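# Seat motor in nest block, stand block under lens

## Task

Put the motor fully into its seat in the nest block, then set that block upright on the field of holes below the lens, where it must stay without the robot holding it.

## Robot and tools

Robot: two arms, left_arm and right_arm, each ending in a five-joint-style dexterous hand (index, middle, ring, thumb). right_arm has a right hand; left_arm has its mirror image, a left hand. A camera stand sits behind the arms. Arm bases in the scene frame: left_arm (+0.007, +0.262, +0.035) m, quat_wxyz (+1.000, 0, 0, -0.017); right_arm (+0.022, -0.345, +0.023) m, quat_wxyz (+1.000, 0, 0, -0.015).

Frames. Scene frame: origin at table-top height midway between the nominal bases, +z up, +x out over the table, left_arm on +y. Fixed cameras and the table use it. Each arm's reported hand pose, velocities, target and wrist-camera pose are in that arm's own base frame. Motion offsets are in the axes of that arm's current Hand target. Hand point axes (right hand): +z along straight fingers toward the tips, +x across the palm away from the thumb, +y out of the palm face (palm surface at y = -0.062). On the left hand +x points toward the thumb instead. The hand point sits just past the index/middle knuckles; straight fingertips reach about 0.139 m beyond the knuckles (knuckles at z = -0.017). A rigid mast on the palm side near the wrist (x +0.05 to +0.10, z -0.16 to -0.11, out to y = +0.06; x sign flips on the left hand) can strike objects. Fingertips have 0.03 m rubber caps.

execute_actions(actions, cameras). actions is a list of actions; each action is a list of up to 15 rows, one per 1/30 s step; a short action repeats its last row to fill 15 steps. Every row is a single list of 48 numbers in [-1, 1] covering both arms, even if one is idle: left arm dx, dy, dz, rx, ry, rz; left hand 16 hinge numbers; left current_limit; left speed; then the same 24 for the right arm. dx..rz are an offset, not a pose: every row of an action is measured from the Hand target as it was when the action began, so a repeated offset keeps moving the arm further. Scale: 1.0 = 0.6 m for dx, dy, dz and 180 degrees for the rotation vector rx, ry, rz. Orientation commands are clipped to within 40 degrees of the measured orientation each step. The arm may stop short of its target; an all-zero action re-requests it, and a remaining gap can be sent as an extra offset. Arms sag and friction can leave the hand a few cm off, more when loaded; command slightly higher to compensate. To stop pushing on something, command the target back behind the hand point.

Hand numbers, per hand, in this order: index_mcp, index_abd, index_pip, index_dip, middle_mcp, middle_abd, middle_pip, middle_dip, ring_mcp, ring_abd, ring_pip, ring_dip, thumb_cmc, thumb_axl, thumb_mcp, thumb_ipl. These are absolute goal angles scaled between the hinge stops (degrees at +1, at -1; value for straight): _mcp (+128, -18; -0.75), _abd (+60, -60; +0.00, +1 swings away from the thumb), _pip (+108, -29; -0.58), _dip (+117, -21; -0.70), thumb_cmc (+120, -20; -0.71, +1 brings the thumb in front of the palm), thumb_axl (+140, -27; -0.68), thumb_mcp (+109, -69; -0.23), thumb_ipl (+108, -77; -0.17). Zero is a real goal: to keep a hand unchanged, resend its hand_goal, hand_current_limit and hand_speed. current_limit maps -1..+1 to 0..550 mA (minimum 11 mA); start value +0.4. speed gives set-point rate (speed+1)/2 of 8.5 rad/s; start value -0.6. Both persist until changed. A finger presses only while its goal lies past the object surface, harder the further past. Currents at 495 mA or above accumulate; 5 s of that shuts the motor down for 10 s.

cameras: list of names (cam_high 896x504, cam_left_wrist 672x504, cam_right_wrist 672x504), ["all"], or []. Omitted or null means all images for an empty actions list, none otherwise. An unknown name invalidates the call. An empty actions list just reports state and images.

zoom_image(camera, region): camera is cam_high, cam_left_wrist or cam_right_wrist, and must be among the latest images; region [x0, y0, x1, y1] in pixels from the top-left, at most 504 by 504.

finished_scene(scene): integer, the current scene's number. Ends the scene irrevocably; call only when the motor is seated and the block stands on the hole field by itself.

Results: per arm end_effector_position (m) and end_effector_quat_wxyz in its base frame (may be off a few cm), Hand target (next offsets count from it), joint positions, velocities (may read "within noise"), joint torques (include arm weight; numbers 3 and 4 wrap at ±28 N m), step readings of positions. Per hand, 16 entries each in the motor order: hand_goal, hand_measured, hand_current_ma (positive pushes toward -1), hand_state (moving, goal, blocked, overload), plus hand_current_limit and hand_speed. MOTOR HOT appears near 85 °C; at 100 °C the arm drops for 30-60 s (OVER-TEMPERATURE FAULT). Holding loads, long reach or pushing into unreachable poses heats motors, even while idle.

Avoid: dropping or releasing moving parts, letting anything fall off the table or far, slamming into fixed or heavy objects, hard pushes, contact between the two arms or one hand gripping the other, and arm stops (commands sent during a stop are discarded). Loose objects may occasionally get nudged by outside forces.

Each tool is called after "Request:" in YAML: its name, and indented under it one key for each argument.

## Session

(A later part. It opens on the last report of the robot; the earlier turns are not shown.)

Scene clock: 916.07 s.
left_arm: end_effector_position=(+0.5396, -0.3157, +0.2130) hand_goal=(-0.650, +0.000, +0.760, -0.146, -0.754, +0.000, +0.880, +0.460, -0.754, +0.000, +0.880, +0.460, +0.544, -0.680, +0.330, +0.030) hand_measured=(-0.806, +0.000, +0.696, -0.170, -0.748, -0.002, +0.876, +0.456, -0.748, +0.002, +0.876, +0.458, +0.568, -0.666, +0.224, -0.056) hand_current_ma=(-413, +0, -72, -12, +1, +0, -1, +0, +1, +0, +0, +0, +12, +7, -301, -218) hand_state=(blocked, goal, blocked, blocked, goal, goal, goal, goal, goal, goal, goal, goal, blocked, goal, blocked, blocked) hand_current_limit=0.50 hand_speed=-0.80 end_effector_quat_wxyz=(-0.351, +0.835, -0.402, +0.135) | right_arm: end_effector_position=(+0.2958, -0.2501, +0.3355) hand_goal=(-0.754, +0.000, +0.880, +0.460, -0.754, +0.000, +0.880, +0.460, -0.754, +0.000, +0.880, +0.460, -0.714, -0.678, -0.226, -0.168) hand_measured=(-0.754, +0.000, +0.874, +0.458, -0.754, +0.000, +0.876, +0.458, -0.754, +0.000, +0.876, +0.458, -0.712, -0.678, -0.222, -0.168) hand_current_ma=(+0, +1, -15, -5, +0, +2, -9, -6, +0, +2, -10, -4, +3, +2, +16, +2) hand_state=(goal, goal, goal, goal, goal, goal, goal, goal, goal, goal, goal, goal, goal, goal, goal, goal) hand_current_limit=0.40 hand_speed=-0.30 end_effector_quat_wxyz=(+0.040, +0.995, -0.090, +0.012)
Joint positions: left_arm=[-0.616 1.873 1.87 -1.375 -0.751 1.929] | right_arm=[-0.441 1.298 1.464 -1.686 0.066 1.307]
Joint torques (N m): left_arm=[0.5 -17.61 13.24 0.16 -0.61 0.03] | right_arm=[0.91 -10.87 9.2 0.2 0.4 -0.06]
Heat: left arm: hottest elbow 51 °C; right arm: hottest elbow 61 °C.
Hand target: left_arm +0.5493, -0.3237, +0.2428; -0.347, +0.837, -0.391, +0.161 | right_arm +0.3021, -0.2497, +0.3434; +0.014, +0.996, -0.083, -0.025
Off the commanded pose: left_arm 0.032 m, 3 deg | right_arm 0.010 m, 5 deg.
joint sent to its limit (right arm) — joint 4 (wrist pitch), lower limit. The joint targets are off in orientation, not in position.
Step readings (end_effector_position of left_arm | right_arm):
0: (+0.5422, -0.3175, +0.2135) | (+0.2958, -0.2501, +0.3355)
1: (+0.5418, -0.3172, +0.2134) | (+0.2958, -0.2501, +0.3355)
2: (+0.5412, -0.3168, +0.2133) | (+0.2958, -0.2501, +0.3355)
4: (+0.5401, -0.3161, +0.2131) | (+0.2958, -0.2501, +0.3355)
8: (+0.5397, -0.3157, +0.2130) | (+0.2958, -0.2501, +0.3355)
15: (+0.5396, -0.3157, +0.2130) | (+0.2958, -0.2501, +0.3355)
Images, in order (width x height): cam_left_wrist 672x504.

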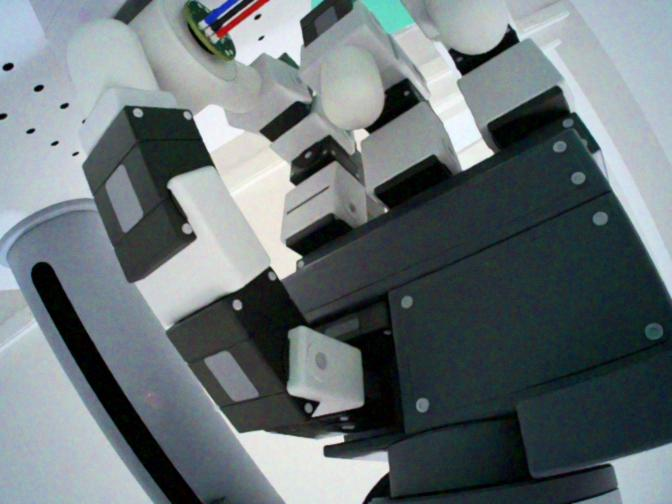

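Request:
execute_actions:
  actions:
    - [[0.0013,-0.008,-0.0097,0,0,0,-0.65,0,0.76,-0.145,-0.754,0,0.88,0.46,-0.754,0,0.88,0.46,0.545,-0.68,0.33,0.03,0.5,-0.8,0,0,0,0,0,0,-0.754,0,0.88,0.46,-0.754,0,0.88,0.46,-0.754,0,0.88,0.46,-0.714,-0.678,-0.226,-0.168,0.4,-0.3]]
  cameras: ["cam_left_wrist","cam_high"]

Request:
zoom_image:
  camera: "cam_left_wrist"
  region: [50, 0, 170, 80]

Request:
zoom_image:
  camera: "cam_left_wrist"
  region: [130, 0, 250, 100]

Request:
zoom_image:
  camera: "cam_high"
  region: [390, 200, 450, 255]

Scene clock: 918.67 s.
left_arm: end_effector_position=(+0.5371, -0.3139, +0.2177) hand_goal=(-0.650, +0.000, +0.760, -0.146, -0.754, +0.000, +0.880, +0.460, -0.754, +0.000, +0.880, +0.460, +0.544, -0.680, +0.330, +0.030) hand_measured=(-0.806, +0.000, +0.696, -0.170, -0.748, -0.002, +0.876, +0.456, -0.748, +0.002, +0.876, +0.458, +0.568, -0.666, +0.224, -0.056) hand_current_ma=(-412, +0, -72, -12, +1, +0, -1, +0, +1, +0, +0, +0, +12, +7, -301, -218) hand_state=(blocked, goal, blocked, blocked, goal, goal, goal, goal, goal, goal, goal, goal, blocked, goal, blocked, blocked) hand_current_limit=0.50 hand_speed=-0.80 end_effector_quat_wxyz=(-0.351, +0.834, -0.405, +0.130) | right_arm: end_effector_position=(+0.2958, -0.2501, +0.3355) hand_goal=(-0.754, +0.000, +0.880, +0.460, -0.754, +0.000, +0.880, +0.460, -0.754, +0.000, +0.880, +0.460, -0.714, -0.678, -0.226, -0.168) hand_measured=(-0.754, +0.000, +0.874, +0.458, -0.754, +0.000, +0.876, +0.458, -0.754, +0.000, +0.876, +0.458, -0.712, -0.678, -0.222, -0.168) hand_current_ma=(+0, +1, -15, -5, +0, +2, -9, -6, +0, +2, -10, -4, +3, +2, +16, +2) hand_state=(goal, goal, goal, goal, goal, goal, goal, goal, goal, goal, goal, goal, goal, goal, goal, goal) hand_current_limit=0.40 hand_speed=-0.30 end_effector_quat_wxyz=(+0.040, +0.995, -0.090, +0.012)
Joint positions: left_arm=[-0.616 1.874 1.885 -1.402 -0.751 1.929] | right_arm=[-0.441 1.298 1.464 -1.686 0.066 1.307]
Joint torques (N m): left_arm=[0.26 -17.49 13.85 0.34 -0.63 0.03] | right_arm=[0.85 -10.93 9.22 0.21 0.4 -0.05]
Heat: left arm: hottest elbow 52 °C; right arm: hottest elbow 61 °C.
Hand target: left_arm +0.5493, -0.3248, +0.2502; -0.347, +0.837, -0.391, +0.161 | right_arm +0.3021, -0.2497, +0.3434; +0.014, +0.996, -0.083, -0.025
Off the commanded pose: left_arm 0.036 m, 4 deg | right_arm 0.010 m, 5 deg.
joint sent to its limit (right arm) — joint 4 (wrist pitch), lower limit. The joint targets are off in orientation, not in position.
Step readings (end_effector_position of left_arm | right_arm):
0: (+0.5396, -0.3157, +0.2130) | (+0.2958, -0.2501, +0.3355)
1: (+0.5395, -0.3156, +0.2137) | (+0.2958, -0.2501, +0.3355)
2: (+0.5388, -0.3151, +0.2141) | (+0.2958, -0.2501, +0.3355)
4: (+0.5377, -0.3143, +0.2159) | (+0.2958, -0.2501, +0.3355)
8: (+0.5374, -0.3141, +0.2176) | (+0.2958, -0.2501, +0.3355)
15: (+0.5371, -0.3139, +0.2177) | (+0.2958, -0.2501, +0.3355)
Images, in order (width x height): cam_high 896x504, cam_left_wrist 672x504.

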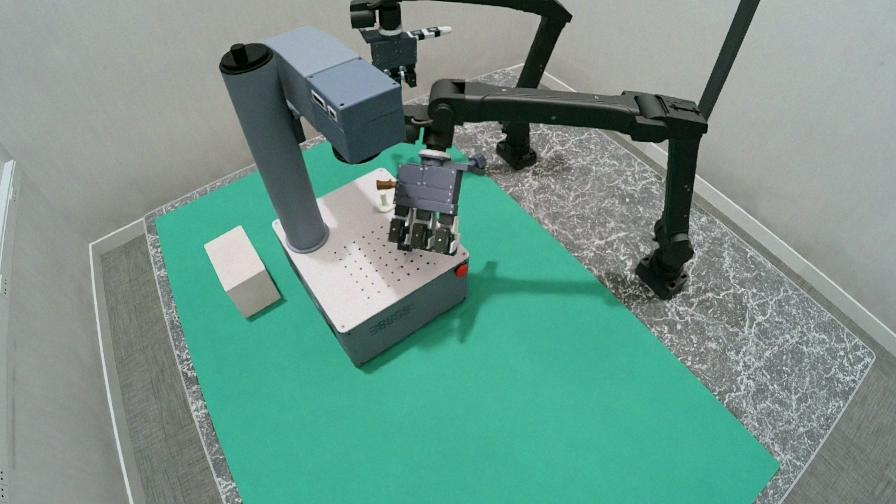

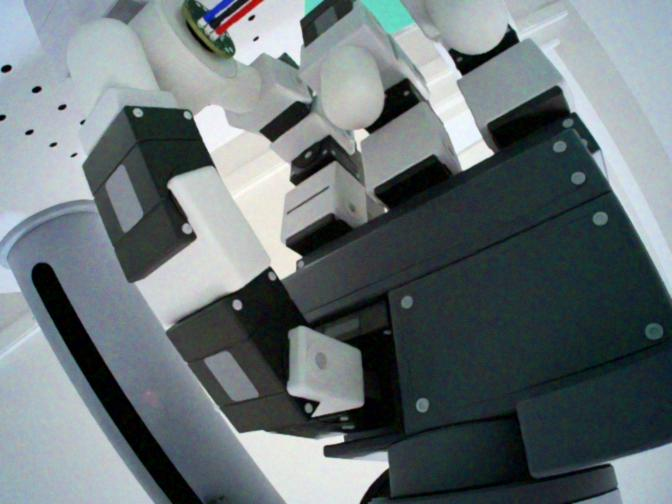

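Scaled by 4.200 from the camera's 672x504 image, which has a finer 960x720 frame.

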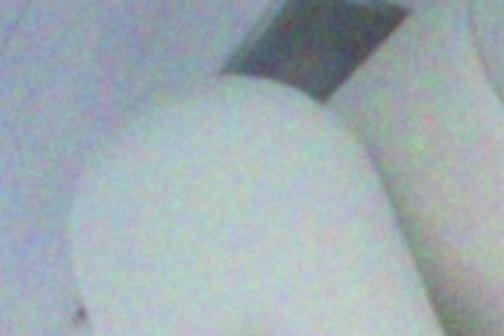

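Scaled by 4.200 from the camera's 672x504 image, which has a finer 960x720 frame.

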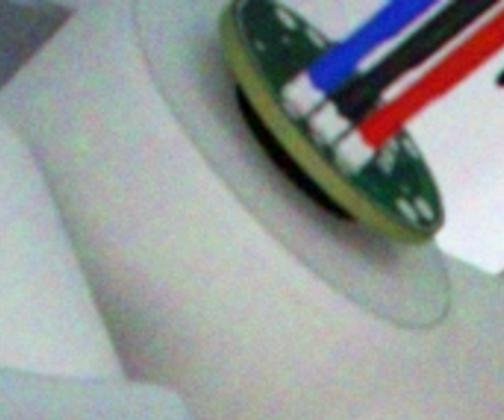

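Scaled by 8.400 from the camera's 896x504 image, which has a finer 1280x720 frame.

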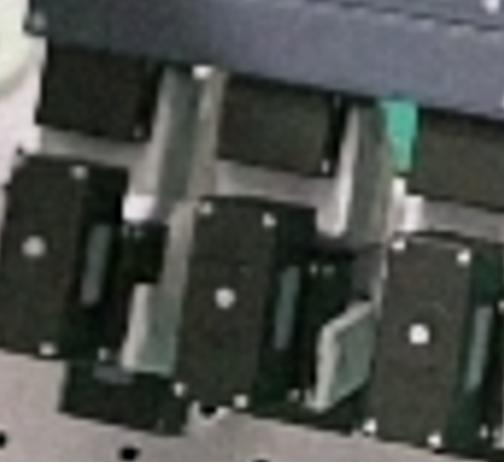

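Request:
execute_actions:
  actions:
    - [[0.0045,0.0004,-0.0004,0,0,0,-0.65,0,0.76,-0.145,-0.754,0,0.88,0.46,-0.754,0,0.88,0.46,0.545,-0.68,0.33,0.03,0.5,-0.8,0,0,0,0,0,0,-0.754,0,0.88,0.46,-0.754,0,0.88,0.46,-0.754,0,0.88,0.46,-0.714,-0.678,-0.226,-0.168,0.4,-0.3],[0.0089,0.0007,-0.0007,0,0,0,-0.65,0,0.76,-0.145,-0.754,0,0.88,0.46,-0.754,0,0.88,0.46,0.545,-0.68,0.33,0.03,0.5,-0.8,0,0,0,0,0,0,-0.754,0,0.88,0.46,-0.754,0,0.88,0.46,-0.754,0,0.88,0.46,-0.714,-0.678,-0.226,-0.168,0.4,-0.3]]
  cameras: ["cam_left_wrist"]

Request:
zoom_image:
  camera: "cam_left_wrist"
  region: [50, 0, 170, 80]

Scene clock: 926.67 s.
left_arm: end_effector_position=(+0.5405, -0.3163, +0.2228) hand_goal=(-0.650, +0.000, +0.760, -0.146, -0.754, +0.000, +0.880, +0.460, -0.754, +0.000, +0.880, +0.460, +0.544, -0.680, +0.330, +0.030) hand_measured=(-0.806, +0.000, +0.696, -0.170, -0.748, -0.002, +0.876, +0.456, -0.748, +0.002, +0.876, +0.458, +0.568, -0.666, +0.224, -0.056) hand_current_ma=(-413, +0, -72, -12, +1, +0, -1, +0, +1, +0, +0, +0, +12, +7, -301, -218) hand_state=(blocked, goal, blocked, blocked, goal, goal, goal, goal, goal, goal, goal, goal, blocked, goal, blocked, blocked) hand_current_limit=0.50 hand_speed=-0.80 end_effector_quat_wxyz=(-0.351, +0.835, -0.403, +0.132) | right_arm: end_effector_position=(+0.2958, -0.2501, +0.3355) hand_goal=(-0.754, +0.000, +0.880, +0.460, -0.754, +0.000, +0.880, +0.460, -0.754, +0.000, +0.880, +0.460, -0.714, -0.678, -0.226, -0.168) hand_measured=(-0.754, +0.000, +0.874, +0.458, -0.754, +0.000, +0.876, +0.458, -0.754, +0.000, +0.876, +0.458, -0.712, -0.678, -0.222, -0.168) hand_current_ma=(+0, +1, -15, -5, +0, +2, -9, -6, +0, +2, -10, -4, +3, +2, +16, +2) hand_state=(goal, goal, goal, goal, goal, goal, goal, goal, goal, goal, goal, goal, goal, goal, goal, goal) hand_current_limit=0.40 hand_speed=-0.30 end_effector_quat_wxyz=(+0.040, +0.995, -0.090, +0.012)
Joint positions: left_arm=[-0.616 1.882 1.909 -1.412 -0.751 1.929] | right_arm=[-0.441 1.298 1.464 -1.686 0.066 1.307]
Joint torques (N m): left_arm=[0.15 -16.79 13.86 0.34 -0.65 -0.02] | right_arm=[0.91 -10.93 9.21 0.18 0.39 -0.06]
Heat: left arm: hottest elbow 52 °C; right arm: hottest elbow 61 °C.
Hand target: left_arm +0.5523, -0.3292, +0.2502; -0.347, +0.837, -0.391, +0.161 | right_arm +0.3021, -0.2497, +0.3434; +0.014, +0.996, -0.083, -0.025
Off the commanded pose: left_arm 0.033 m, 4 deg | right_arm 0.010 m, 5 deg.
joint sent to its limit (right arm) — joint 4 (wrist pitch), lower limit. The joint targets are off in orientation, not in position.
Step readings (end_effector_position of left_arm | right_arm):
0: (+0.5371, -0.3139, +0.2177) | (+0.2958, -0.2501, +0.3355)
1: (+0.5371, -0.3139, +0.2180) | (+0.2958, -0.2501, +0.3355)
2: (+0.5373, -0.3140, +0.2184) | (+0.2958, -0.2501, +0.3355)
4: (+0.5384, -0.3149, +0.2201) | (+0.2958, -0.2501, +0.3355)
8: (+0.5405, -0.3163, +0.2227) | (+0.2958, -0.2501, +0.3355)
15: (+0.5405, -0.3163, +0.2232) | (+0.2958, -0.2501, +0.3355)
Images, in order (width x height): cam_left_wrist 672x504.

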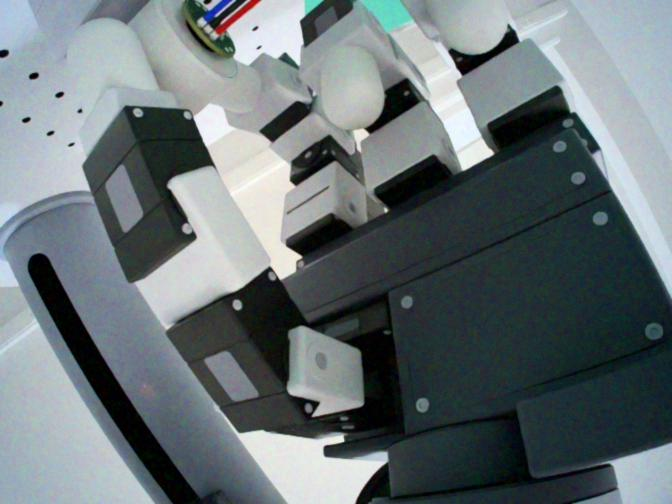

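Scaled by 4.200 from the camera's 672x504 image, which has a finer 960x720 frame.

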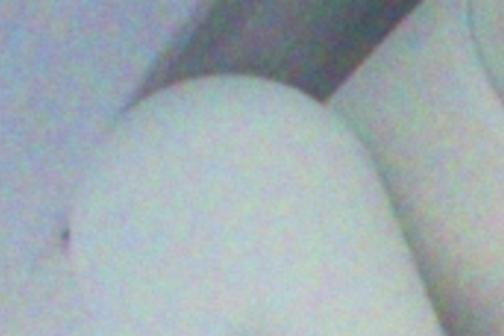

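Request:
execute_actions:
  actions: []

Request:
zoom_image:
  camera: "cam_left_wrist"
  region: [50, 0, 170, 80]

Request:
zoom_image:
  camera: "cam_left_wrist"
  region: [130, 0, 250, 100]

Scene clock: 937.37 s.
left_arm: end_effector_position=(+0.5405, -0.3163, +0.2228) hand_goal=(-0.650, +0.000, +0.760, -0.146, -0.754, +0.000, +0.880, +0.460, -0.754, +0.000, +0.880, +0.460, +0.544, -0.680, +0.330, +0.030) hand_measured=(-0.806, +0.000, +0.696, -0.170, -0.748, -0.002, +0.876, +0.456, -0.748, +0.002, +0.876, +0.458, +0.568, -0.666, +0.224, -0.056) hand_current_ma=(-412, +0, -72, -12, +1, +0, -1, +0, +1, +0, +0, +0, +12, +7, -301, -218) hand_state=(blocked, goal, blocked, blocked, goal, goal, goal, goal, goal, goal, goal, goal, blocked, goal, blocked, blocked) hand_current_limit=0.50 hand_speed=-0.80 end_effector_quat_wxyz=(-0.351, +0.835, -0.403, +0.132) | right_arm: end_effector_position=(+0.2958, -0.2501, +0.3355) hand_goal=(-0.754, +0.000, +0.880, +0.460, -0.754, +0.000, +0.880, +0.460, -0.754, +0.000, +0.880, +0.460, -0.714, -0.678, -0.226, -0.168) hand_measured=(-0.754, +0.000, +0.874, +0.458, -0.754, +0.000, +0.876, +0.458, -0.754, +0.000, +0.876, +0.458, -0.712, -0.678, -0.222, -0.168) hand_current_ma=(+0, +1, -15, -5, +0, +2, -9, -6, +0, +2, -10, -4, +3, +2, +16, +2) hand_state=(goal, goal, goal, goal, goal, goal, goal, goal, goal, goal, goal, goal, goal, goal, goal, goal) hand_current_limit=0.40 hand_speed=-0.30 end_effector_quat_wxyz=(+0.040, +0.995, -0.090, +0.012)
Joint positions: left_arm=[-0.616 1.882 1.909 -1.412 -0.751 1.929] | right_arm=[-0.441 1.298 1.464 -1.686 0.066 1.307]
Joint velocities: within noise
Joint torques (N m): left_arm=[0.09 -16.91 13.82 0.35 -0.64 -0.03] | right_arm=[0.85 -10.87 9.2 0.18 0.4 -0.05]
Heat: left arm: hottest elbow 56 °C; right arm: hottest elbow 61 °C.
Hand target: left_arm +0.5523, -0.3292, +0.2503; -0.347, +0.837, -0.391, +0.161 | right_arm +0.3021, -0.2497, +0.3434; +0.014, +0.996, -0.083, -0.025
Off the commanded pose: left_arm 0.033 m, 4 deg | right_arm 0.010 m, 5 deg.

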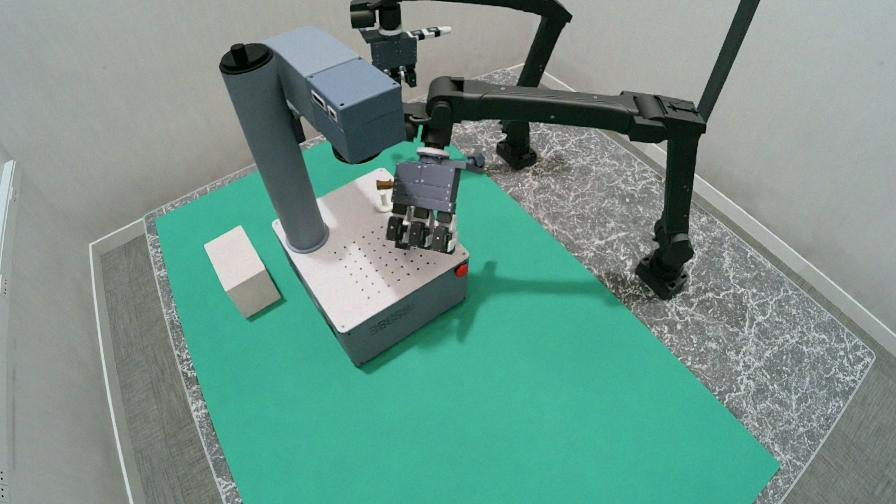

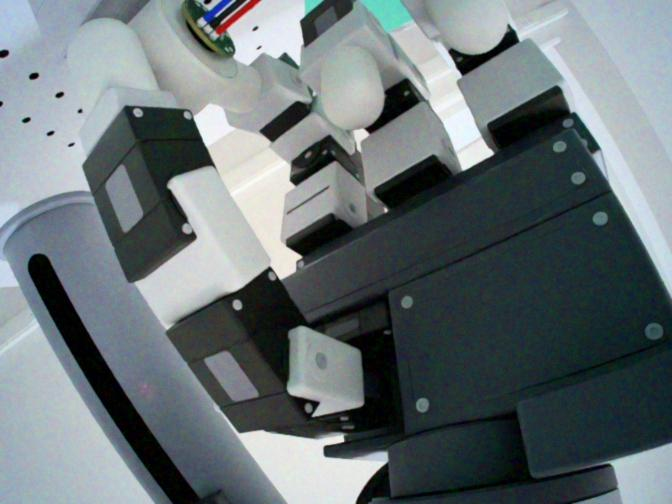

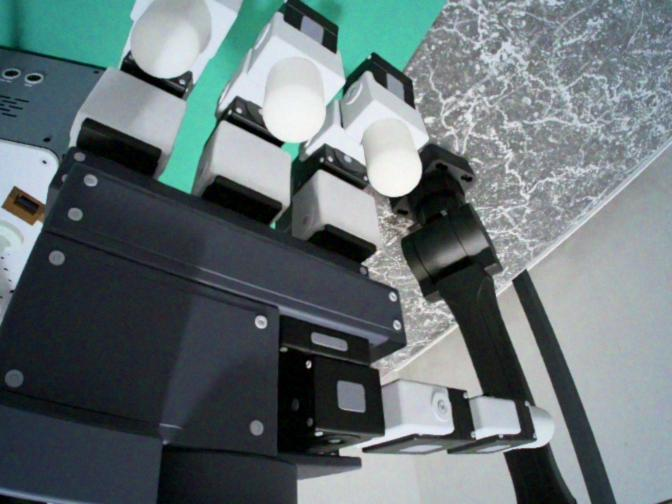

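Scaled by 4.200 from the camera's 672x504 image, which has a finer 960x720 frame.

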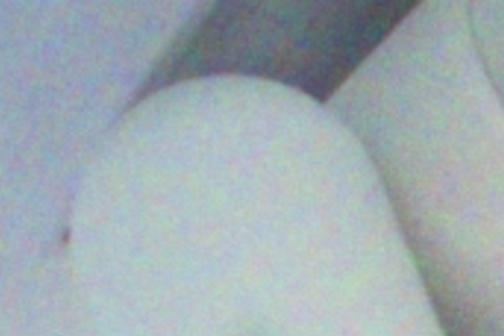

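Scaled by 4.200 from the camera's 672x504 image, which has a finer 960x720 frame.

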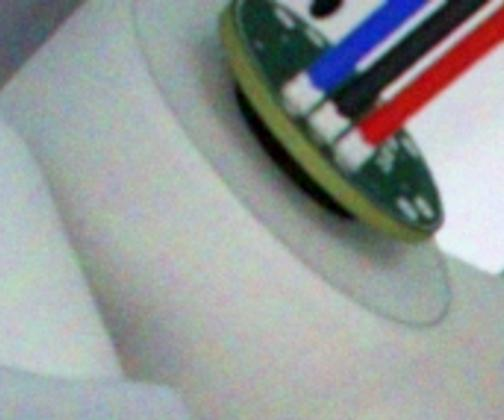

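Request:
execute_actions:
  actions:
    - [[0.0012,0.0059,0.0036,0,0,0,-0.65,0,0.76,-0.145,-0.754,0,0.88,0.46,-0.754,0,0.88,0.46,0.545,-0.68,0.33,0.03,0.5,-0.8,0,0,0,0,0,0,-0.754,0,0.88,0.46,-0.754,0,0.88,0.46,-0.754,0,0.88,0.46,-0.714,-0.678,-0.226,-0.168,0.4,-0.3],[0.0025,0.0118,0.0072,0,0,0,-0.65,0,0.76,-0.145,-0.754,0,0.88,0.46,-0.754,0,0.88,0.46,0.545,-0.68,0.33,0.03,0.5,-0.8,0,0,0,0,0,0,-0.754,0,0.88,0.46,-0.754,0,0.88,0.46,-0.754,0,0.88,0.46,-0.714,-0.678,-0.226,-0.168,0.4,-0.3]]
  cameras: ["cam_left_wrist"]

Request:
zoom_image:
  camera: "cam_left_wrist"
  region: [50, 0, 170, 80]

Request:
zoom_image:
  camera: "cam_left_wrist"
  region: [130, 0, 250, 100]

Scene clock: 940.07 s.
left_arm: end_effector_position=(+0.5398, -0.3191, +0.2198) hand_goal=(-0.650, +0.000, +0.760, -0.146, -0.754, +0.000, +0.880, +0.460, -0.754, +0.000, +0.880, +0.460, +0.544, -0.680, +0.330, +0.030) hand_measured=(-0.806, +0.000, +0.696, -0.170, -0.748, -0.002, +0.876, +0.456, -0.748, +0.002, +0.876, +0.458, +0.568, -0.666, +0.224, -0.056) hand_current_ma=(-412, +0, -72, -12, +1, +0, -1, +0, +1, +0, +0, +0, +12, +7, -301, -218) hand_state=(blocked, goal, blocked, blocked, goal, goal, goal, goal, goal, goal, goal, goal, blocked, goal, blocked, blocked) hand_current_limit=0.50 hand_speed=-0.80 end_effector_quat_wxyz=(-0.351, +0.834, -0.404, +0.132) | right_arm: end_effector_position=(+0.2958, -0.2501, +0.3355) hand_goal=(-0.754, +0.000, +0.880, +0.460, -0.754, +0.000, +0.880, +0.460, -0.754, +0.000, +0.880, +0.460, -0.714, -0.678, -0.226, -0.168) hand_measured=(-0.754, +0.000, +0.874, +0.458, -0.754, +0.000, +0.876, +0.458, -0.754, +0.000, +0.876, +0.458, -0.712, -0.678, -0.222, -0.168) hand_current_ma=(+0, +1, -15, -5, +0, +2, -9, -6, +0, +2, -10, -4, +3, +2, +16, +2) hand_state=(goal, goal, goal, goal, goal, goal, goal, goal, goal, goal, goal, goal, goal, goal, goal, goal) hand_current_limit=0.40 hand_speed=-0.30 end_effector_quat_wxyz=(+0.040, +0.995, -0.090, +0.012)
Joint positions: left_arm=[-0.62 1.887 1.909 -1.412 -0.751 1.924] | right_arm=[-0.441 1.298 1.464 -1.686 0.066 1.307]
Joint torques (N m): left_arm=[0.09 -16.91 12.72 0.81 -0.67 -0.04] | right_arm=[0.91 -10.93 9.21 0.2 0.4 -0.06]
Heat: left arm: hottest elbow 56 °C; right arm: hottest elbow 61 °C.
Hand target: left_arm +0.5518, -0.3316, +0.2421; -0.347, +0.837, -0.391, +0.161 | right_arm +0.3021, -0.2497, +0.3434; +0.014, +0.996, -0.083, -0.025
Off the commanded pose: left_arm 0.028 m, 4 deg | right_arm 0.010 m, 5 deg.
joint sent to its limit (right arm) — joint 4 (wrist pitch), lower limit. The joint targets are off in orientation, not in position.
Step readings (end_effector_position of left_arm | right_arm):
0: (+0.5405, -0.3163, +0.2228) | (+0.2958, -0.2501, +0.3355)
1: (+0.5405, -0.3163, +0.2225) | (+0.2958, -0.2501, +0.3355)
2: (+0.5404, -0.3166, +0.2225) | (+0.2958, -0.2501, +0.3355)
4: (+0.5404, -0.3171, +0.2221) | (+0.2958, -0.2501, +0.3355)
8: (+0.5399, -0.3185, +0.2207) | (+0.2958, -0.2501, +0.3355)
15: (+0.5398, -0.3191, +0.2198) | (+0.2958, -0.2501, +0.3355)
Images, in order (width x height): cam_left_wrist 672x504.

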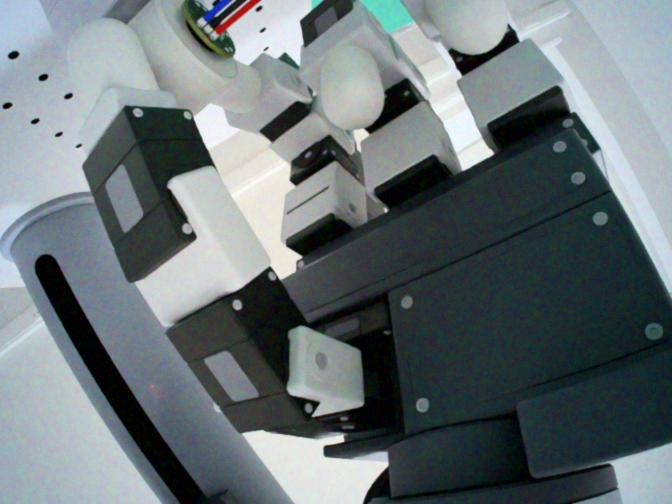

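Scaled by 4.200 from the camera's 672x504 image, which has a finer 960x720 frame.

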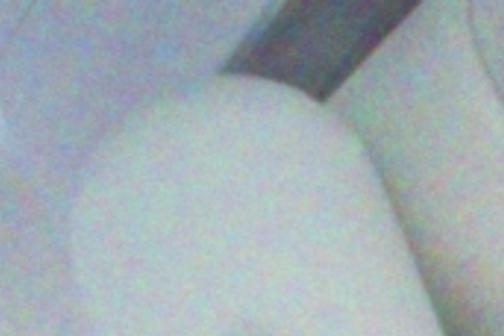

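Scaled by 4.200 from the camera's 672x504 image, which has a finer 960x720 frame.

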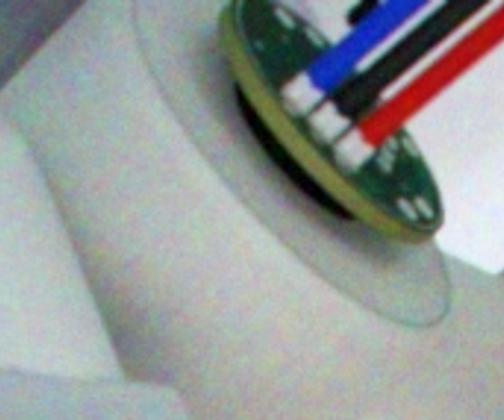

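Request:
zoom_image:
  camera: "cam_left_wrist"
  region: [0, 0, 150, 100]

Request:
zoom_image:
  camera: "cam_left_wrist"
  region: [90, 0, 150, 40]

Scaled by 3.360 from the camera's 672x504 image, which has a finer 960x720 frame.

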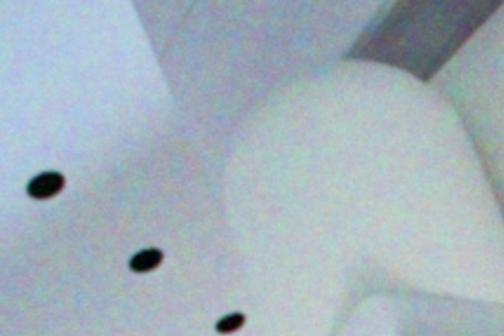

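Scaled by 8.400 from the camera's 672x504 image, which has a finer 960x720 frame.

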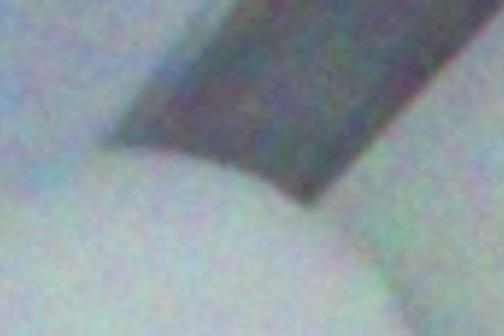

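Request:
execute_actions:
  actions:
    - [[0,0.0053,0.0053,0,0,0,-0.65,0,0.76,-0.145,-0.754,0,0.88,0.46,-0.754,0,0.88,0.46,0.545,-0.68,0.33,0.03,0.5,-0.8,0,0,0,0,0,0,-0.754,0,0.88,0.46,-0.754,0,0.88,0.46,-0.754,0,0.88,0.46,-0.714,-0.678,-0.226,-0.168,0.4,-0.3],[0,0.0106,0.0106,0,0,0,-0.65,0,0.76,-0.145,-0.754,0,0.88,0.46,-0.754,0,0.88,0.46,0.545,-0.68,0.33,0.03,0.5,-0.8,0,0,0,0,0,0,-0.754,0,0.88,0.46,-0.754,0,0.88,0.46,-0.754,0,0.88,0.46,-0.714,-0.678,-0.226,-0.168,0.4,-0.3]]
  cameras: ["cam_left_wrist"]

Request:
zoom_image:
  camera: "cam_left_wrist"
  region: [50, 0, 170, 80]

Request:
zoom_image:
  camera: "cam_left_wrist"
  region: [130, 0, 250, 100]

Scene clock: 950.80 s.
left_arm: end_effector_position=(+0.5419, -0.3205, +0.2202) hand_goal=(-0.650, +0.000, +0.760, -0.146, -0.754, +0.000, +0.880, +0.460, -0.754, +0.000, +0.880, +0.460, +0.544, -0.680, +0.330, +0.030) hand_measured=(-0.806, +0.000, +0.696, -0.170, -0.748, -0.002, +0.876, +0.456, -0.748, +0.002, +0.876, +0.458, +0.568, -0.666, +0.224, -0.056) hand_current_ma=(-413, +0, -72, -12, +1, +0, -1, +0, +1, +0, +0, +0, +12, +7, -301, -218) hand_state=(blocked, goal, blocked, blocked, goal, goal, goal, goal, goal, goal, goal, goal, blocked, goal, blocked, blocked) hand_current_limit=0.50 hand_speed=-0.80 end_effector_quat_wxyz=(-0.350, +0.835, -0.402, +0.136) | right_arm: end_effector_position=(+0.2958, -0.2501, +0.3355) hand_goal=(-0.754, +0.000, +0.880, +0.460, -0.754, +0.000, +0.880, +0.460, -0.754, +0.000, +0.880, +0.460, -0.714, -0.678, -0.226, -0.168) hand_measured=(-0.754, +0.000, +0.874, +0.458, -0.754, +0.000, +0.876, +0.458, -0.754, +0.000, +0.876, +0.458, -0.712, -0.678, -0.222, -0.168) hand_current_ma=(+0, +1, -15, -5, +0, +2, -9, -6, +0, +2, -10, -4, +3, +2, +16, +2) hand_state=(goal, goal, goal, goal, goal, goal, goal, goal, goal, goal, goal, goal, goal, goal, goal, goal) hand_current_limit=0.40 hand_speed=-0.30 end_effector_quat_wxyz=(+0.040, +0.995, -0.090, +0.012)
Joint positions: left_arm=[-0.62 1.887 1.909 -1.403 -0.751 1.924] | right_arm=[-0.441 1.298 1.464 -1.686 0.066 1.307]
Joint torques (N m): left_arm=[0.21 -17.2 11.04 1.37 -0.69 -0.04] | right_arm=[0.91 -10.87 9.21 0.2 0.4 -0.06]
Heat: left arm: hottest elbow 57 °C; right arm: hottest elbow 61 °C.
Hand target: left_arm +0.5518, -0.3316, +0.2331; -0.347, +0.837, -0.391, +0.161 | right_arm +0.3021, -0.2497, +0.3434; +0.014, +0.996, -0.083, -0.025
Off the commanded pose: left_arm 0.020 m, 3 deg | right_arm 0.010 m, 5 deg.
joint sent to its limit (right arm) — joint 4 (wrist pitch), lower limit. The joint targets are off in orientation, not in position.
Step readings (end_effector_position of left_arm | right_arm):
0: (+0.5398, -0.3191, +0.2198) | (+0.2958, -0.2501, +0.3355)
1: (+0.5398, -0.3191, +0.2198) | (+0.2958, -0.2501, +0.3355)
2: (+0.5401, -0.3193, +0.2199) | (+0.2958, -0.2501, +0.3355)
4: (+0.5411, -0.3200, +0.2201) | (+0.2958, -0.2501, +0.3355)
8: (+0.5419, -0.3205, +0.2202) | (+0.2958, -0.2501, +0.3355)
15: (+0.5419, -0.3205, +0.2202) | (+0.2958, -0.2501, +0.3355)
Images, in order (width x height): cam_left_wrist 672x504.

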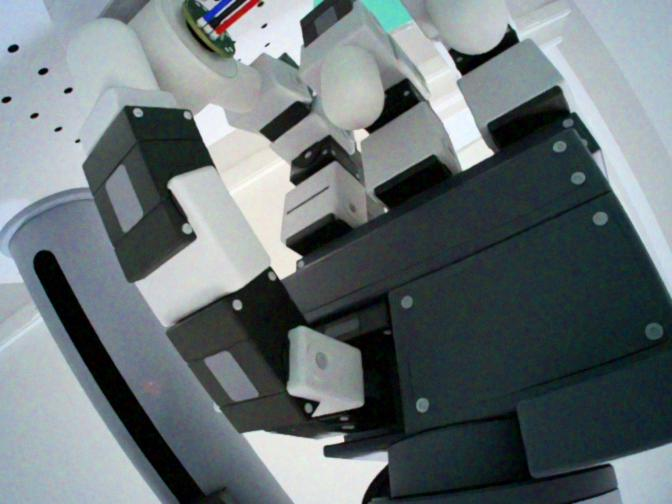

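Scaled by 4.200 from the camera's 672x504 image, which has a finer 960x720 frame.

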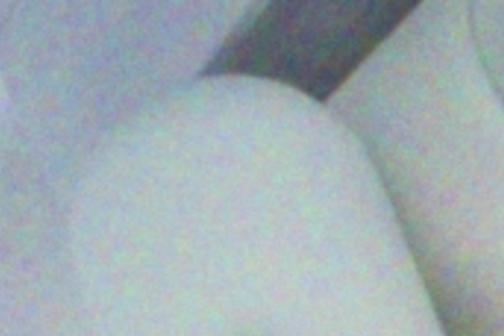

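Scaled by 4.200 from the camera's 672x504 image, which has a finer 960x720 frame.

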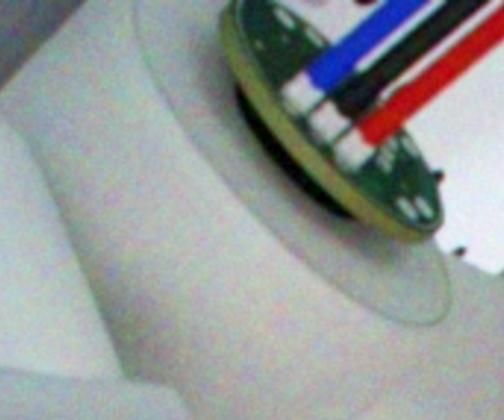

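Request:
execute_actions:
  actions:
    - [[-0.0016,0.0045,0.005,0,0,0,-0.65,0,0.76,-0.145,-0.754,0,0.88,0.46,-0.754,0,0.88,0.46,0.545,-0.68,0.33,0.03,0.5,-0.8,0,0,0,0,0,0,-0.754,0,0.88,0.46,-0.754,0,0.88,0.46,-0.754,0,0.88,0.46,-0.714,-0.678,-0.226,-0.168,0.4,-0.3],[-0.0032,0.009,0.01,0,0,0,-0.65,0,0.76,-0.145,-0.754,0,0.88,0.46,-0.754,0,0.88,0.46,0.545,-0.68,0.33,0.03,0.5,-0.8,0,0,0,0,0,0,-0.754,0,0.88,0.46,-0.754,0,0.88,0.46,-0.754,0,0.88,0.46,-0.714,-0.678,-0.226,-0.168,0.4,-0.3]]
  cameras: ["cam_left_wrist"]

Request:
zoom_image:
  camera: "cam_left_wrist"
  region: [50, 0, 170, 80]

Request:
zoom_image:
  camera: "cam_left_wrist"
  region: [130, 0, 250, 100]

Scene clock: 954.10 s.
left_arm: end_effector_position=(+0.5434, -0.3217, +0.2141) hand_goal=(-0.650, +0.000, +0.760, -0.146, -0.754, +0.000, +0.880, +0.460, -0.754, +0.000, +0.880, +0.460, +0.544, -0.680, +0.330, +0.030) hand_measured=(-0.806, +0.000, +0.696, -0.170, -0.748, -0.002, +0.876, +0.456, -0.748, +0.002, +0.876, +0.458, +0.568, -0.666, +0.224, -0.056) hand_current_ma=(-412, +0, -72, -12, +1, +0, -1, +0, +1, +0, +0, +0, +12, +7, -301, -218) hand_state=(blocked, goal, blocked, blocked, goal, goal, goal, goal, goal, goal, goal, goal, blocked, goal, blocked, blocked) hand_current_limit=0.50 hand_speed=-0.80 end_effector_quat_wxyz=(-0.349, +0.835, -0.401, +0.139) | right_arm: end_effector_position=(+0.2958, -0.2501, +0.3355) hand_goal=(-0.754, +0.000, +0.880, +0.460, -0.754, +0.000, +0.880, +0.460, -0.754, +0.000, +0.880, +0.460, -0.714, -0.678, -0.226, -0.168) hand_measured=(-0.754, +0.000, +0.874, +0.458, -0.754, +0.000, +0.876, +0.458, -0.754, +0.000, +0.876, +0.458, -0.712, -0.678, -0.222, -0.168) hand_current_ma=(+0, +1, -15, -5, +0, +2, -9, -6, +0, +2, -10, -4, +3, +2, +16, +2) hand_state=(goal, goal, goal, goal, goal, goal, goal, goal, goal, goal, goal, goal, goal, goal, goal, goal) hand_current_limit=0.40 hand_speed=-0.30 end_effector_quat_wxyz=(+0.040, +0.995, -0.090, +0.012)
Joint positions: left_arm=[-0.62 1.887 1.892 -1.379 -0.751 1.924] | right_arm=[-0.441 1.298 1.464 -1.686 0.066 1.307]
Joint torques (N m): left_arm=[0.38 -17.38 10.06 1.4 -0.67 -0.02] | right_arm=[0.91 -10.93 9.22 0.18 0.4 -0.05]
Heat: left arm: hottest elbow 57 °C; right arm: hottest elbow 61 °C.
Hand target: left_arm +0.5509, -0.3299, +0.2251; -0.347, +0.837, -0.391, +0.161 | right_arm +0.3021, -0.2497, +0.3434; +0.014, +0.996, -0.083, -0.025
Off the commanded pose: left_arm 0.016 m, 3 deg | right_arm 0.010 m, 5 deg.
joint sent to its limit (right arm) — joint 4 (wrist pitch), lower limit. The joint targets are off in orientation, not in position.
Step readings (end_effector_position of left_arm | right_arm):
0: (+0.5419, -0.3205, +0.2202) | (+0.2958, -0.2501, +0.3355)
1: (+0.5421, -0.3207, +0.2203) | (+0.2958, -0.2501, +0.3355)
2: (+0.5428, -0.3212, +0.2198) | (+0.2958, -0.2501, +0.3355)
4: (+0.5444, -0.3224, +0.2183) | (+0.2958, -0.2501, +0.3355)
8: (+0.5437, -0.3218, +0.2146) | (+0.2958, -0.2501, +0.3355)
15: (+0.5434, -0.3217, +0.2141) | (+0.2958, -0.2501, +0.3355)
Images, in order (width x height): cam_left_wrist 672x504.

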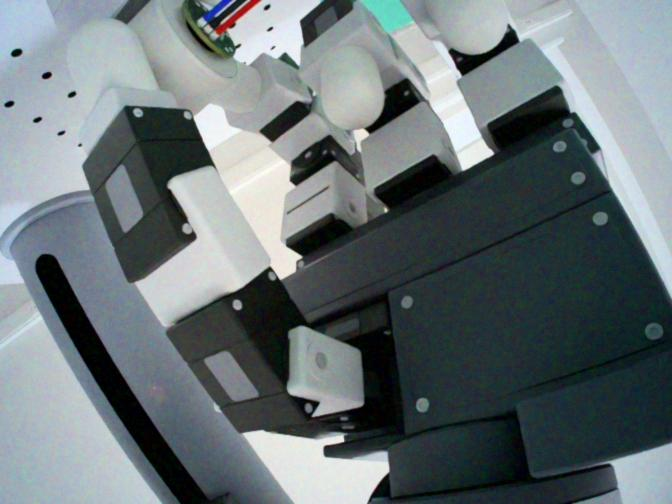

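Scaled by 4.200 from the camera's 672x504 image, which has a finer 960x720 frame.

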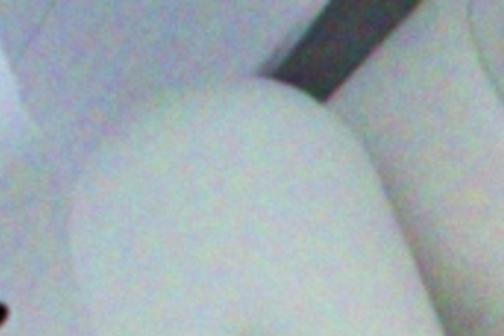

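Scaled by 4.200 from the camera's 672x504 image, which has a finer 960x720 frame.

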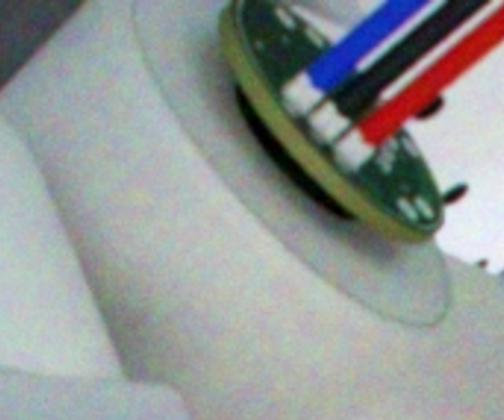

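Request:
execute_actions:
  actions:
    - [[-0.001,0.0022,0.0028,0,0,0,-0.65,0,0.76,-0.145,-0.754,0,0.88,0.46,-0.754,0,0.88,0.46,0.545,-0.68,0.33,0.03,0.5,-0.8,0,0,0,0,0,0,-0.754,0,0.88,0.46,-0.754,0,0.88,0.46,-0.754,0,0.88,0.46,-0.714,-0.678,-0.226,-0.168,0.4,-0.3],[-0.002,0.0043,0.0055,0,0,0,-0.65,0,0.76,-0.145,-0.754,0,0.88,0.46,-0.754,0,0.88,0.46,0.545,-0.68,0.33,0.03,0.5,-0.8,0,0,0,0,0,0,-0.754,0,0.88,0.46,-0.754,0,0.88,0.46,-0.754,0,0.88,0.46,-0.714,-0.678,-0.226,-0.168,0.4,-0.3]]
  cameras: ["cam_left_wrist"]

Request:
zoom_image:
  camera: "cam_left_wrist"
  region: [50, 0, 170, 80]

Request:
zoom_image:
  camera: "cam_left_wrist"
  region: [130, 0, 250, 100]

Scene clock: 961.30 s.
left_arm: end_effector_position=(+0.5438, -0.3216, +0.2106) hand_goal=(-0.650, +0.000, +0.760, -0.146, -0.754, +0.000, +0.880, +0.460, -0.754, +0.000, +0.880, +0.460, +0.544, -0.680, +0.330, +0.030) hand_measured=(-0.806, +0.000, +0.696, -0.168, -0.748, -0.002, +0.876, +0.456, -0.748, +0.002, +0.876, +0.458, +0.568, -0.666, +0.224, -0.056) hand_current_ma=(-412, +0, -72, -10, +1, +0, -1, +0, +1, +0, +0, +0, +12, +7, -301, -218) hand_state=(blocked, goal, blocked, blocked, goal, goal, goal, goal, goal, goal, goal, goal, blocked, goal, blocked, blocked) hand_current_limit=0.50 hand_speed=-0.80 end_effector_quat_wxyz=(-0.350, +0.835, -0.401, +0.140) | right_arm: end_effector_position=(+0.2958, -0.2501, +0.3355) hand_goal=(-0.754, +0.000, +0.880, +0.460, -0.754, +0.000, +0.880, +0.460, -0.754, +0.000, +0.880, +0.460, -0.714, -0.678, -0.226, -0.168) hand_measured=(-0.754, +0.000, +0.874, +0.458, -0.754, +0.000, +0.876, +0.458, -0.754, +0.000, +0.876, +0.458, -0.712, -0.678, -0.222, -0.168) hand_current_ma=(+0, +1, -15, -5, +0, +2, -9, -6, +0, +2, -10, -4, +3, +2, +16, +2) hand_state=(goal, goal, goal, goal, goal, goal, goal, goal, goal, goal, goal, goal, goal, goal, goal, goal) hand_current_limit=0.40 hand_speed=-0.30 end_effector_quat_wxyz=(+0.040, +0.995, -0.090, +0.012)
Joint positions: left_arm=[-0.62 1.887 1.883 -1.368 -0.752 1.924] | right_arm=[-0.441 1.298 1.464 -1.686 0.066 1.307]
Joint torques (N m): left_arm=[0.44 -17.73 9.59 1.52 -0.61 0] | right_arm=[0.91 -10.87 9.2 0.2 0.4 -0.06]
Heat: left arm: hottest elbow 56 °C; right arm: hottest elbow 61 °C.
Hand target: left_arm +0.5504, -0.3286, +0.2209; -0.347, +0.837, -0.391, +0.161 | right_arm +0.3021, -0.2497, +0.3434; +0.014, +0.996, -0.083, -0.025
Off the commanded pose: left_arm 0.014 m, 3 deg | right_arm 0.010 m, 5 deg.
joint sent to its limit (right arm) — joint 4 (wrist pitch), lower limit. The joint targets are off in orientation, not in position.
Step readings (end_effector_position of left_arm | right_arm):
0: (+0.5434, -0.3217, +0.2141) | (+0.2958, -0.2501, +0.3355)
1: (+0.5435, -0.3217, +0.2138) | (+0.2958, -0.2501, +0.3355)
2: (+0.5438, -0.3219, +0.2132) | (+0.2958, -0.2501, +0.3355)
4: (+0.5440, -0.3220, +0.2115) | (+0.2958, -0.2501, +0.3355)
8: (+0.5438, -0.3216, +0.2106) | (+0.2958, -0.2501, +0.3355)
15: (+0.5438, -0.3216, +0.2106) | (+0.2958, -0.2501, +0.3355)
Images, in order (width x height): cam_left_wrist 672x504.

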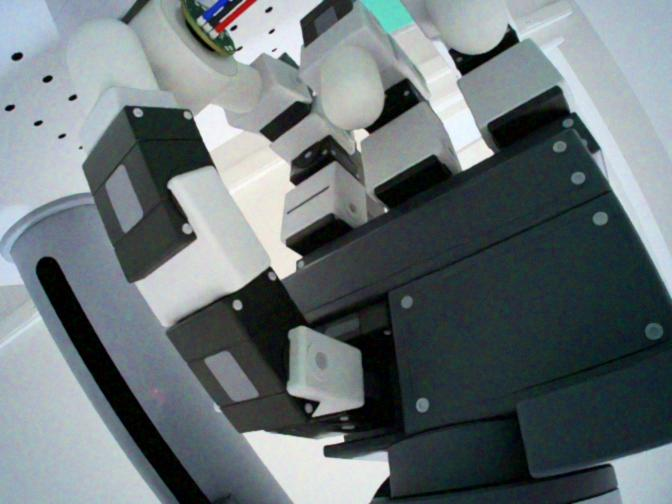

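Scaled by 4.200 from the camera's 672x504 image, which has a finer 960x720 frame.

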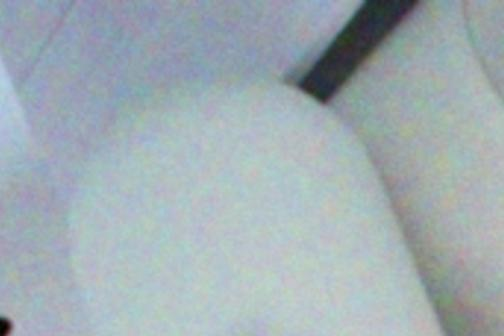

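Scaled by 4.200 from the camera's 672x504 image, which has a finer 960x720 frame.

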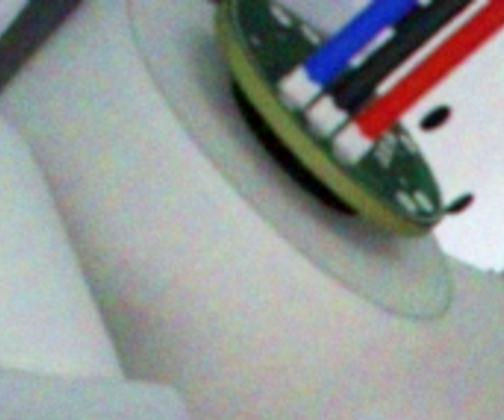

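Request:
execute_actions:
  actions:
    - [[-0.0019,-0.0061,-0.0057,0,0,0,-0.65,0,0.76,-0.145,-0.754,0,0.88,0.46,-0.754,0,0.88,0.46,0.545,-0.68,0.33,0.03,0.5,-0.8,0,0,0,0,0,0,-0.754,0,0.88,0.46,-0.754,0,0.88,0.46,-0.754,0,0.88,0.46,-0.714,-0.678,-0.226,-0.168,0.4,-0.3],[-0.0038,-0.0122,-0.0114,0,0,0,-0.65,0,0.76,-0.145,-0.754,0,0.88,0.46,-0.754,0,0.88,0.46,0.545,-0.68,0.33,0.03,0.5,-0.8,0,0,0,0,0,0,-0.754,0,0.88,0.46,-0.754,0,0.88,0.46,-0.754,0,0.88,0.46,-0.714,-0.678,-0.226,-0.168,0.4,-0.3]]

Scene clock: 965.57 s.
left_arm: end_effector_position=(+0.5438, -0.3216, +0.2106) hand_goal=(-0.650, +0.000, +0.760, -0.146, -0.754, +0.000, +0.880, +0.460, -0.754, +0.000, +0.880, +0.460, +0.544, -0.680, +0.330, +0.030) hand_measured=(-0.806, +0.000, +0.696, -0.168, -0.748, -0.002, +0.876, +0.456, -0.748, +0.002, +0.876, +0.458, +0.568, -0.666, +0.224, -0.056) hand_current_ma=(-412, +0, -72, -10, +1, +0, -1, +0, +1, +0, +0, +0, +12, +7, -301, -218) hand_state=(blocked, goal, blocked, blocked, goal, goal, goal, goal, goal, goal, goal, goal, blocked, goal, blocked, blocked) hand_current_limit=0.50 hand_speed=-0.80 end_effector_quat_wxyz=(-0.350, +0.835, -0.401, +0.140) | right_arm: end_effector_position=(+0.2958, -0.2501, +0.3355) hand_goal=(-0.754, +0.000, +0.880, +0.460, -0.754, +0.000, +0.880, +0.460, -0.754, +0.000, +0.880, +0.460, -0.714, -0.678, -0.226, -0.168) hand_measured=(-0.754, +0.000, +0.874, +0.458, -0.754, +0.000, +0.876, +0.458, -0.754, +0.000, +0.876, +0.458, -0.712, -0.678, -0.222, -0.168) hand_current_ma=(+0, +1, -15, -5, +0, +2, -9, -6, +0, +2, -10, -4, +3, +2, +16, +2) hand_state=(goal, goal, goal, goal, goal, goal, goal, goal, goal, goal, goal, goal, goal, goal, goal, goal) hand_current_limit=0.40 hand_speed=-0.30 end_effector_quat_wxyz=(+0.040, +0.995, -0.090, +0.012)
Joint positions: left_arm=[-0.62 1.887 1.883 -1.368 -0.752 1.924] | right_arm=[-0.441 1.298 1.464 -1.686 0.066 1.307]
Joint torques (N m): left_arm=[0.5 -18.26 10.78 0.73 -0.6 0.01] | right_arm=[0.85 -10.99 9.22 0.17 0.39 -0.05]
Heat: left arm: hottest elbow 55 °C; right arm: hottest elbow 61 °C.
Hand target: left_arm +0.5492, -0.3267, +0.2309; -0.347, +0.837, -0.391, +0.161 | right_arm +0.3021, -0.2497, +0.3434; +0.014, +0.996, -0.083, -0.025
Off the commanded pose: left_arm 0.022 m, 3 deg | right_arm 0.010 m, 5 deg.
joint sent to its limit (right arm) — joint 4 (wrist pitch), lower limit. The joint targets are off in orientation, not in position.
Step readings (end_effector_position of left_arm | right_arm):
0: (+0.5438, -0.3216, +0.2106) | (+0.2958, -0.2501, +0.3355)
1: (+0.5438, -0.3216, +0.2106) | (+0.2958, -0.2501, +0.3355)
2: (+0.5438, -0.3216, +0.2106) | (+0.2958, -0.2501, +0.3355)
4: (+0.5438, -0.3216, +0.2106) | (+0.2958, -0.2501, +0.3355)
8: (+0.5438, -0.3216, +0.2106) | (+0.2958, -0.2501, +0.3355)
15: (+0.5438, -0.3216, +0.2106) | (+0.2958, -0.2501, +0.3355)

Request:
execute_actions:
  actions:
    - [[0,-0.0059,-0.0059,0,0,0,-0.65,0,0.76,-0.145,-0.754,0,0.88,0.46,-0.754,0,0.88,0.46,0.545,-0.68,0.33,0.03,0.5,-0.8,0,0,0,0,0,0,-0.754,0,0.88,0.46,-0.754,0,0.88,0.46,-0.754,0,0.88,0.46,-0.714,-0.678,-0.226,-0.168,0.4,-0.3],[0,-0.0118,-0.0118,0,0,0,-0.65,0,0.76,-0.145,-0.754,0,0.88,0.46,-0.754,0,0.88,0.46,0.545,-0.68,0.33,0.03,0.5,-0.8,0,0,0,0,0,0,-0.754,0,0.88,0.46,-0.754,0,0.88,0.46,-0.754,0,0.88,0.46,-0.714,-0.678,-0.226,-0.168,0.4,-0.3]]

Scene clock: 967.37 s.
left_arm: end_effector_position=(+0.5426, -0.3207, +0.2104) hand_goal=(-0.650, +0.000, +0.760, -0.146, -0.754, +0.000, +0.880, +0.460, -0.754, +0.000, +0.880, +0.460, +0.544, -0.680, +0.330, +0.030) hand_measured=(-0.806, +0.000, +0.696, -0.168, -0.748, -0.002, +0.876, +0.456, -0.748, +0.002, +0.876, +0.458, +0.568, -0.666, +0.224, -0.056) hand_current_ma=(-412, +0, -72, -10, +1, +0, -1, +0, +1, +0, +0, +0, +12, +7, -301, -218) hand_state=(blocked, goal, blocked, blocked, goal, goal, goal, goal, goal, goal, goal, goal, blocked, goal, blocked, blocked) hand_current_limit=0.50 hand_speed=-0.80 end_effector_quat_wxyz=(-0.351, +0.835, -0.401, +0.137) | right_arm: end_effector_position=(+0.2958, -0.2501, +0.3355) hand_goal=(-0.754, +0.000, +0.880, +0.460, -0.754, +0.000, +0.880, +0.460, -0.754, +0.000, +0.880, +0.460, -0.714, -0.678, -0.226, -0.168) hand_measured=(-0.754, +0.000, +0.874, +0.458, -0.754, +0.000, +0.876, +0.458, -0.754, +0.000, +0.876, +0.458, -0.712, -0.678, -0.222, -0.168) hand_current_ma=(+0, +1, -15, -5, +0, +2, -9, -6, +0, +2, -10, -4, +3, +2, +16, +2) hand_state=(goal, goal, goal, goal, goal, goal, goal, goal, goal, goal, goal, goal, goal, goal, goal, goal) hand_current_limit=0.40 hand_speed=-0.30 end_effector_quat_wxyz=(+0.040, +0.995, -0.090, +0.012)
Joint positions: left_arm=[-0.62 1.887 1.883 -1.375 -0.753 1.921] | right_arm=[-0.441 1.298 1.464 -1.686 0.066 1.307]
Joint torques (N m): left_arm=[0.44 -18.37 12.6 0.06 -0.58 0.06] | right_arm=[0.85 -10.93 9.2 0.2 0.4 -0.05]
Heat: left arm: hottest elbow 54 °C; right arm: hottest elbow 61 °C.
Hand target: left_arm +0.5493, -0.3267, +0.2409; -0.347, +0.837, -0.391, +0.161 | right_arm +0.3021, -0.2497, +0.3434; +0.014, +0.996, -0.083, -0.025
Off the commanded pose: left_arm 0.032 m, 3 deg | right_arm 0.010 m, 5 deg.
joint sent to its limit (right arm) — joint 4 (wrist pitch), lower limit. The joint targets are off in orientation, not in position.
Step readings (end_effector_position of left_arm | right_arm):
0: (+0.5438, -0.3216, +0.2106) | (+0.2958, -0.2501, +0.3355)
1: (+0.5438, -0.3215, +0.2106) | (+0.2958, -0.2501, +0.3355)
2: (+0.5433, -0.3212, +0.2105) | (+0.2958, -0.2501, +0.3355)
4: (+0.5425, -0.3206, +0.2103) | (+0.2958, -0.2501, +0.3355)
8: (+0.5426, -0.3207, +0.2104) | (+0.2958, -0.2501, +0.3355)
15: (+0.5426, -0.3207, +0.2104) | (+0.2958, -0.2501, +0.3355)


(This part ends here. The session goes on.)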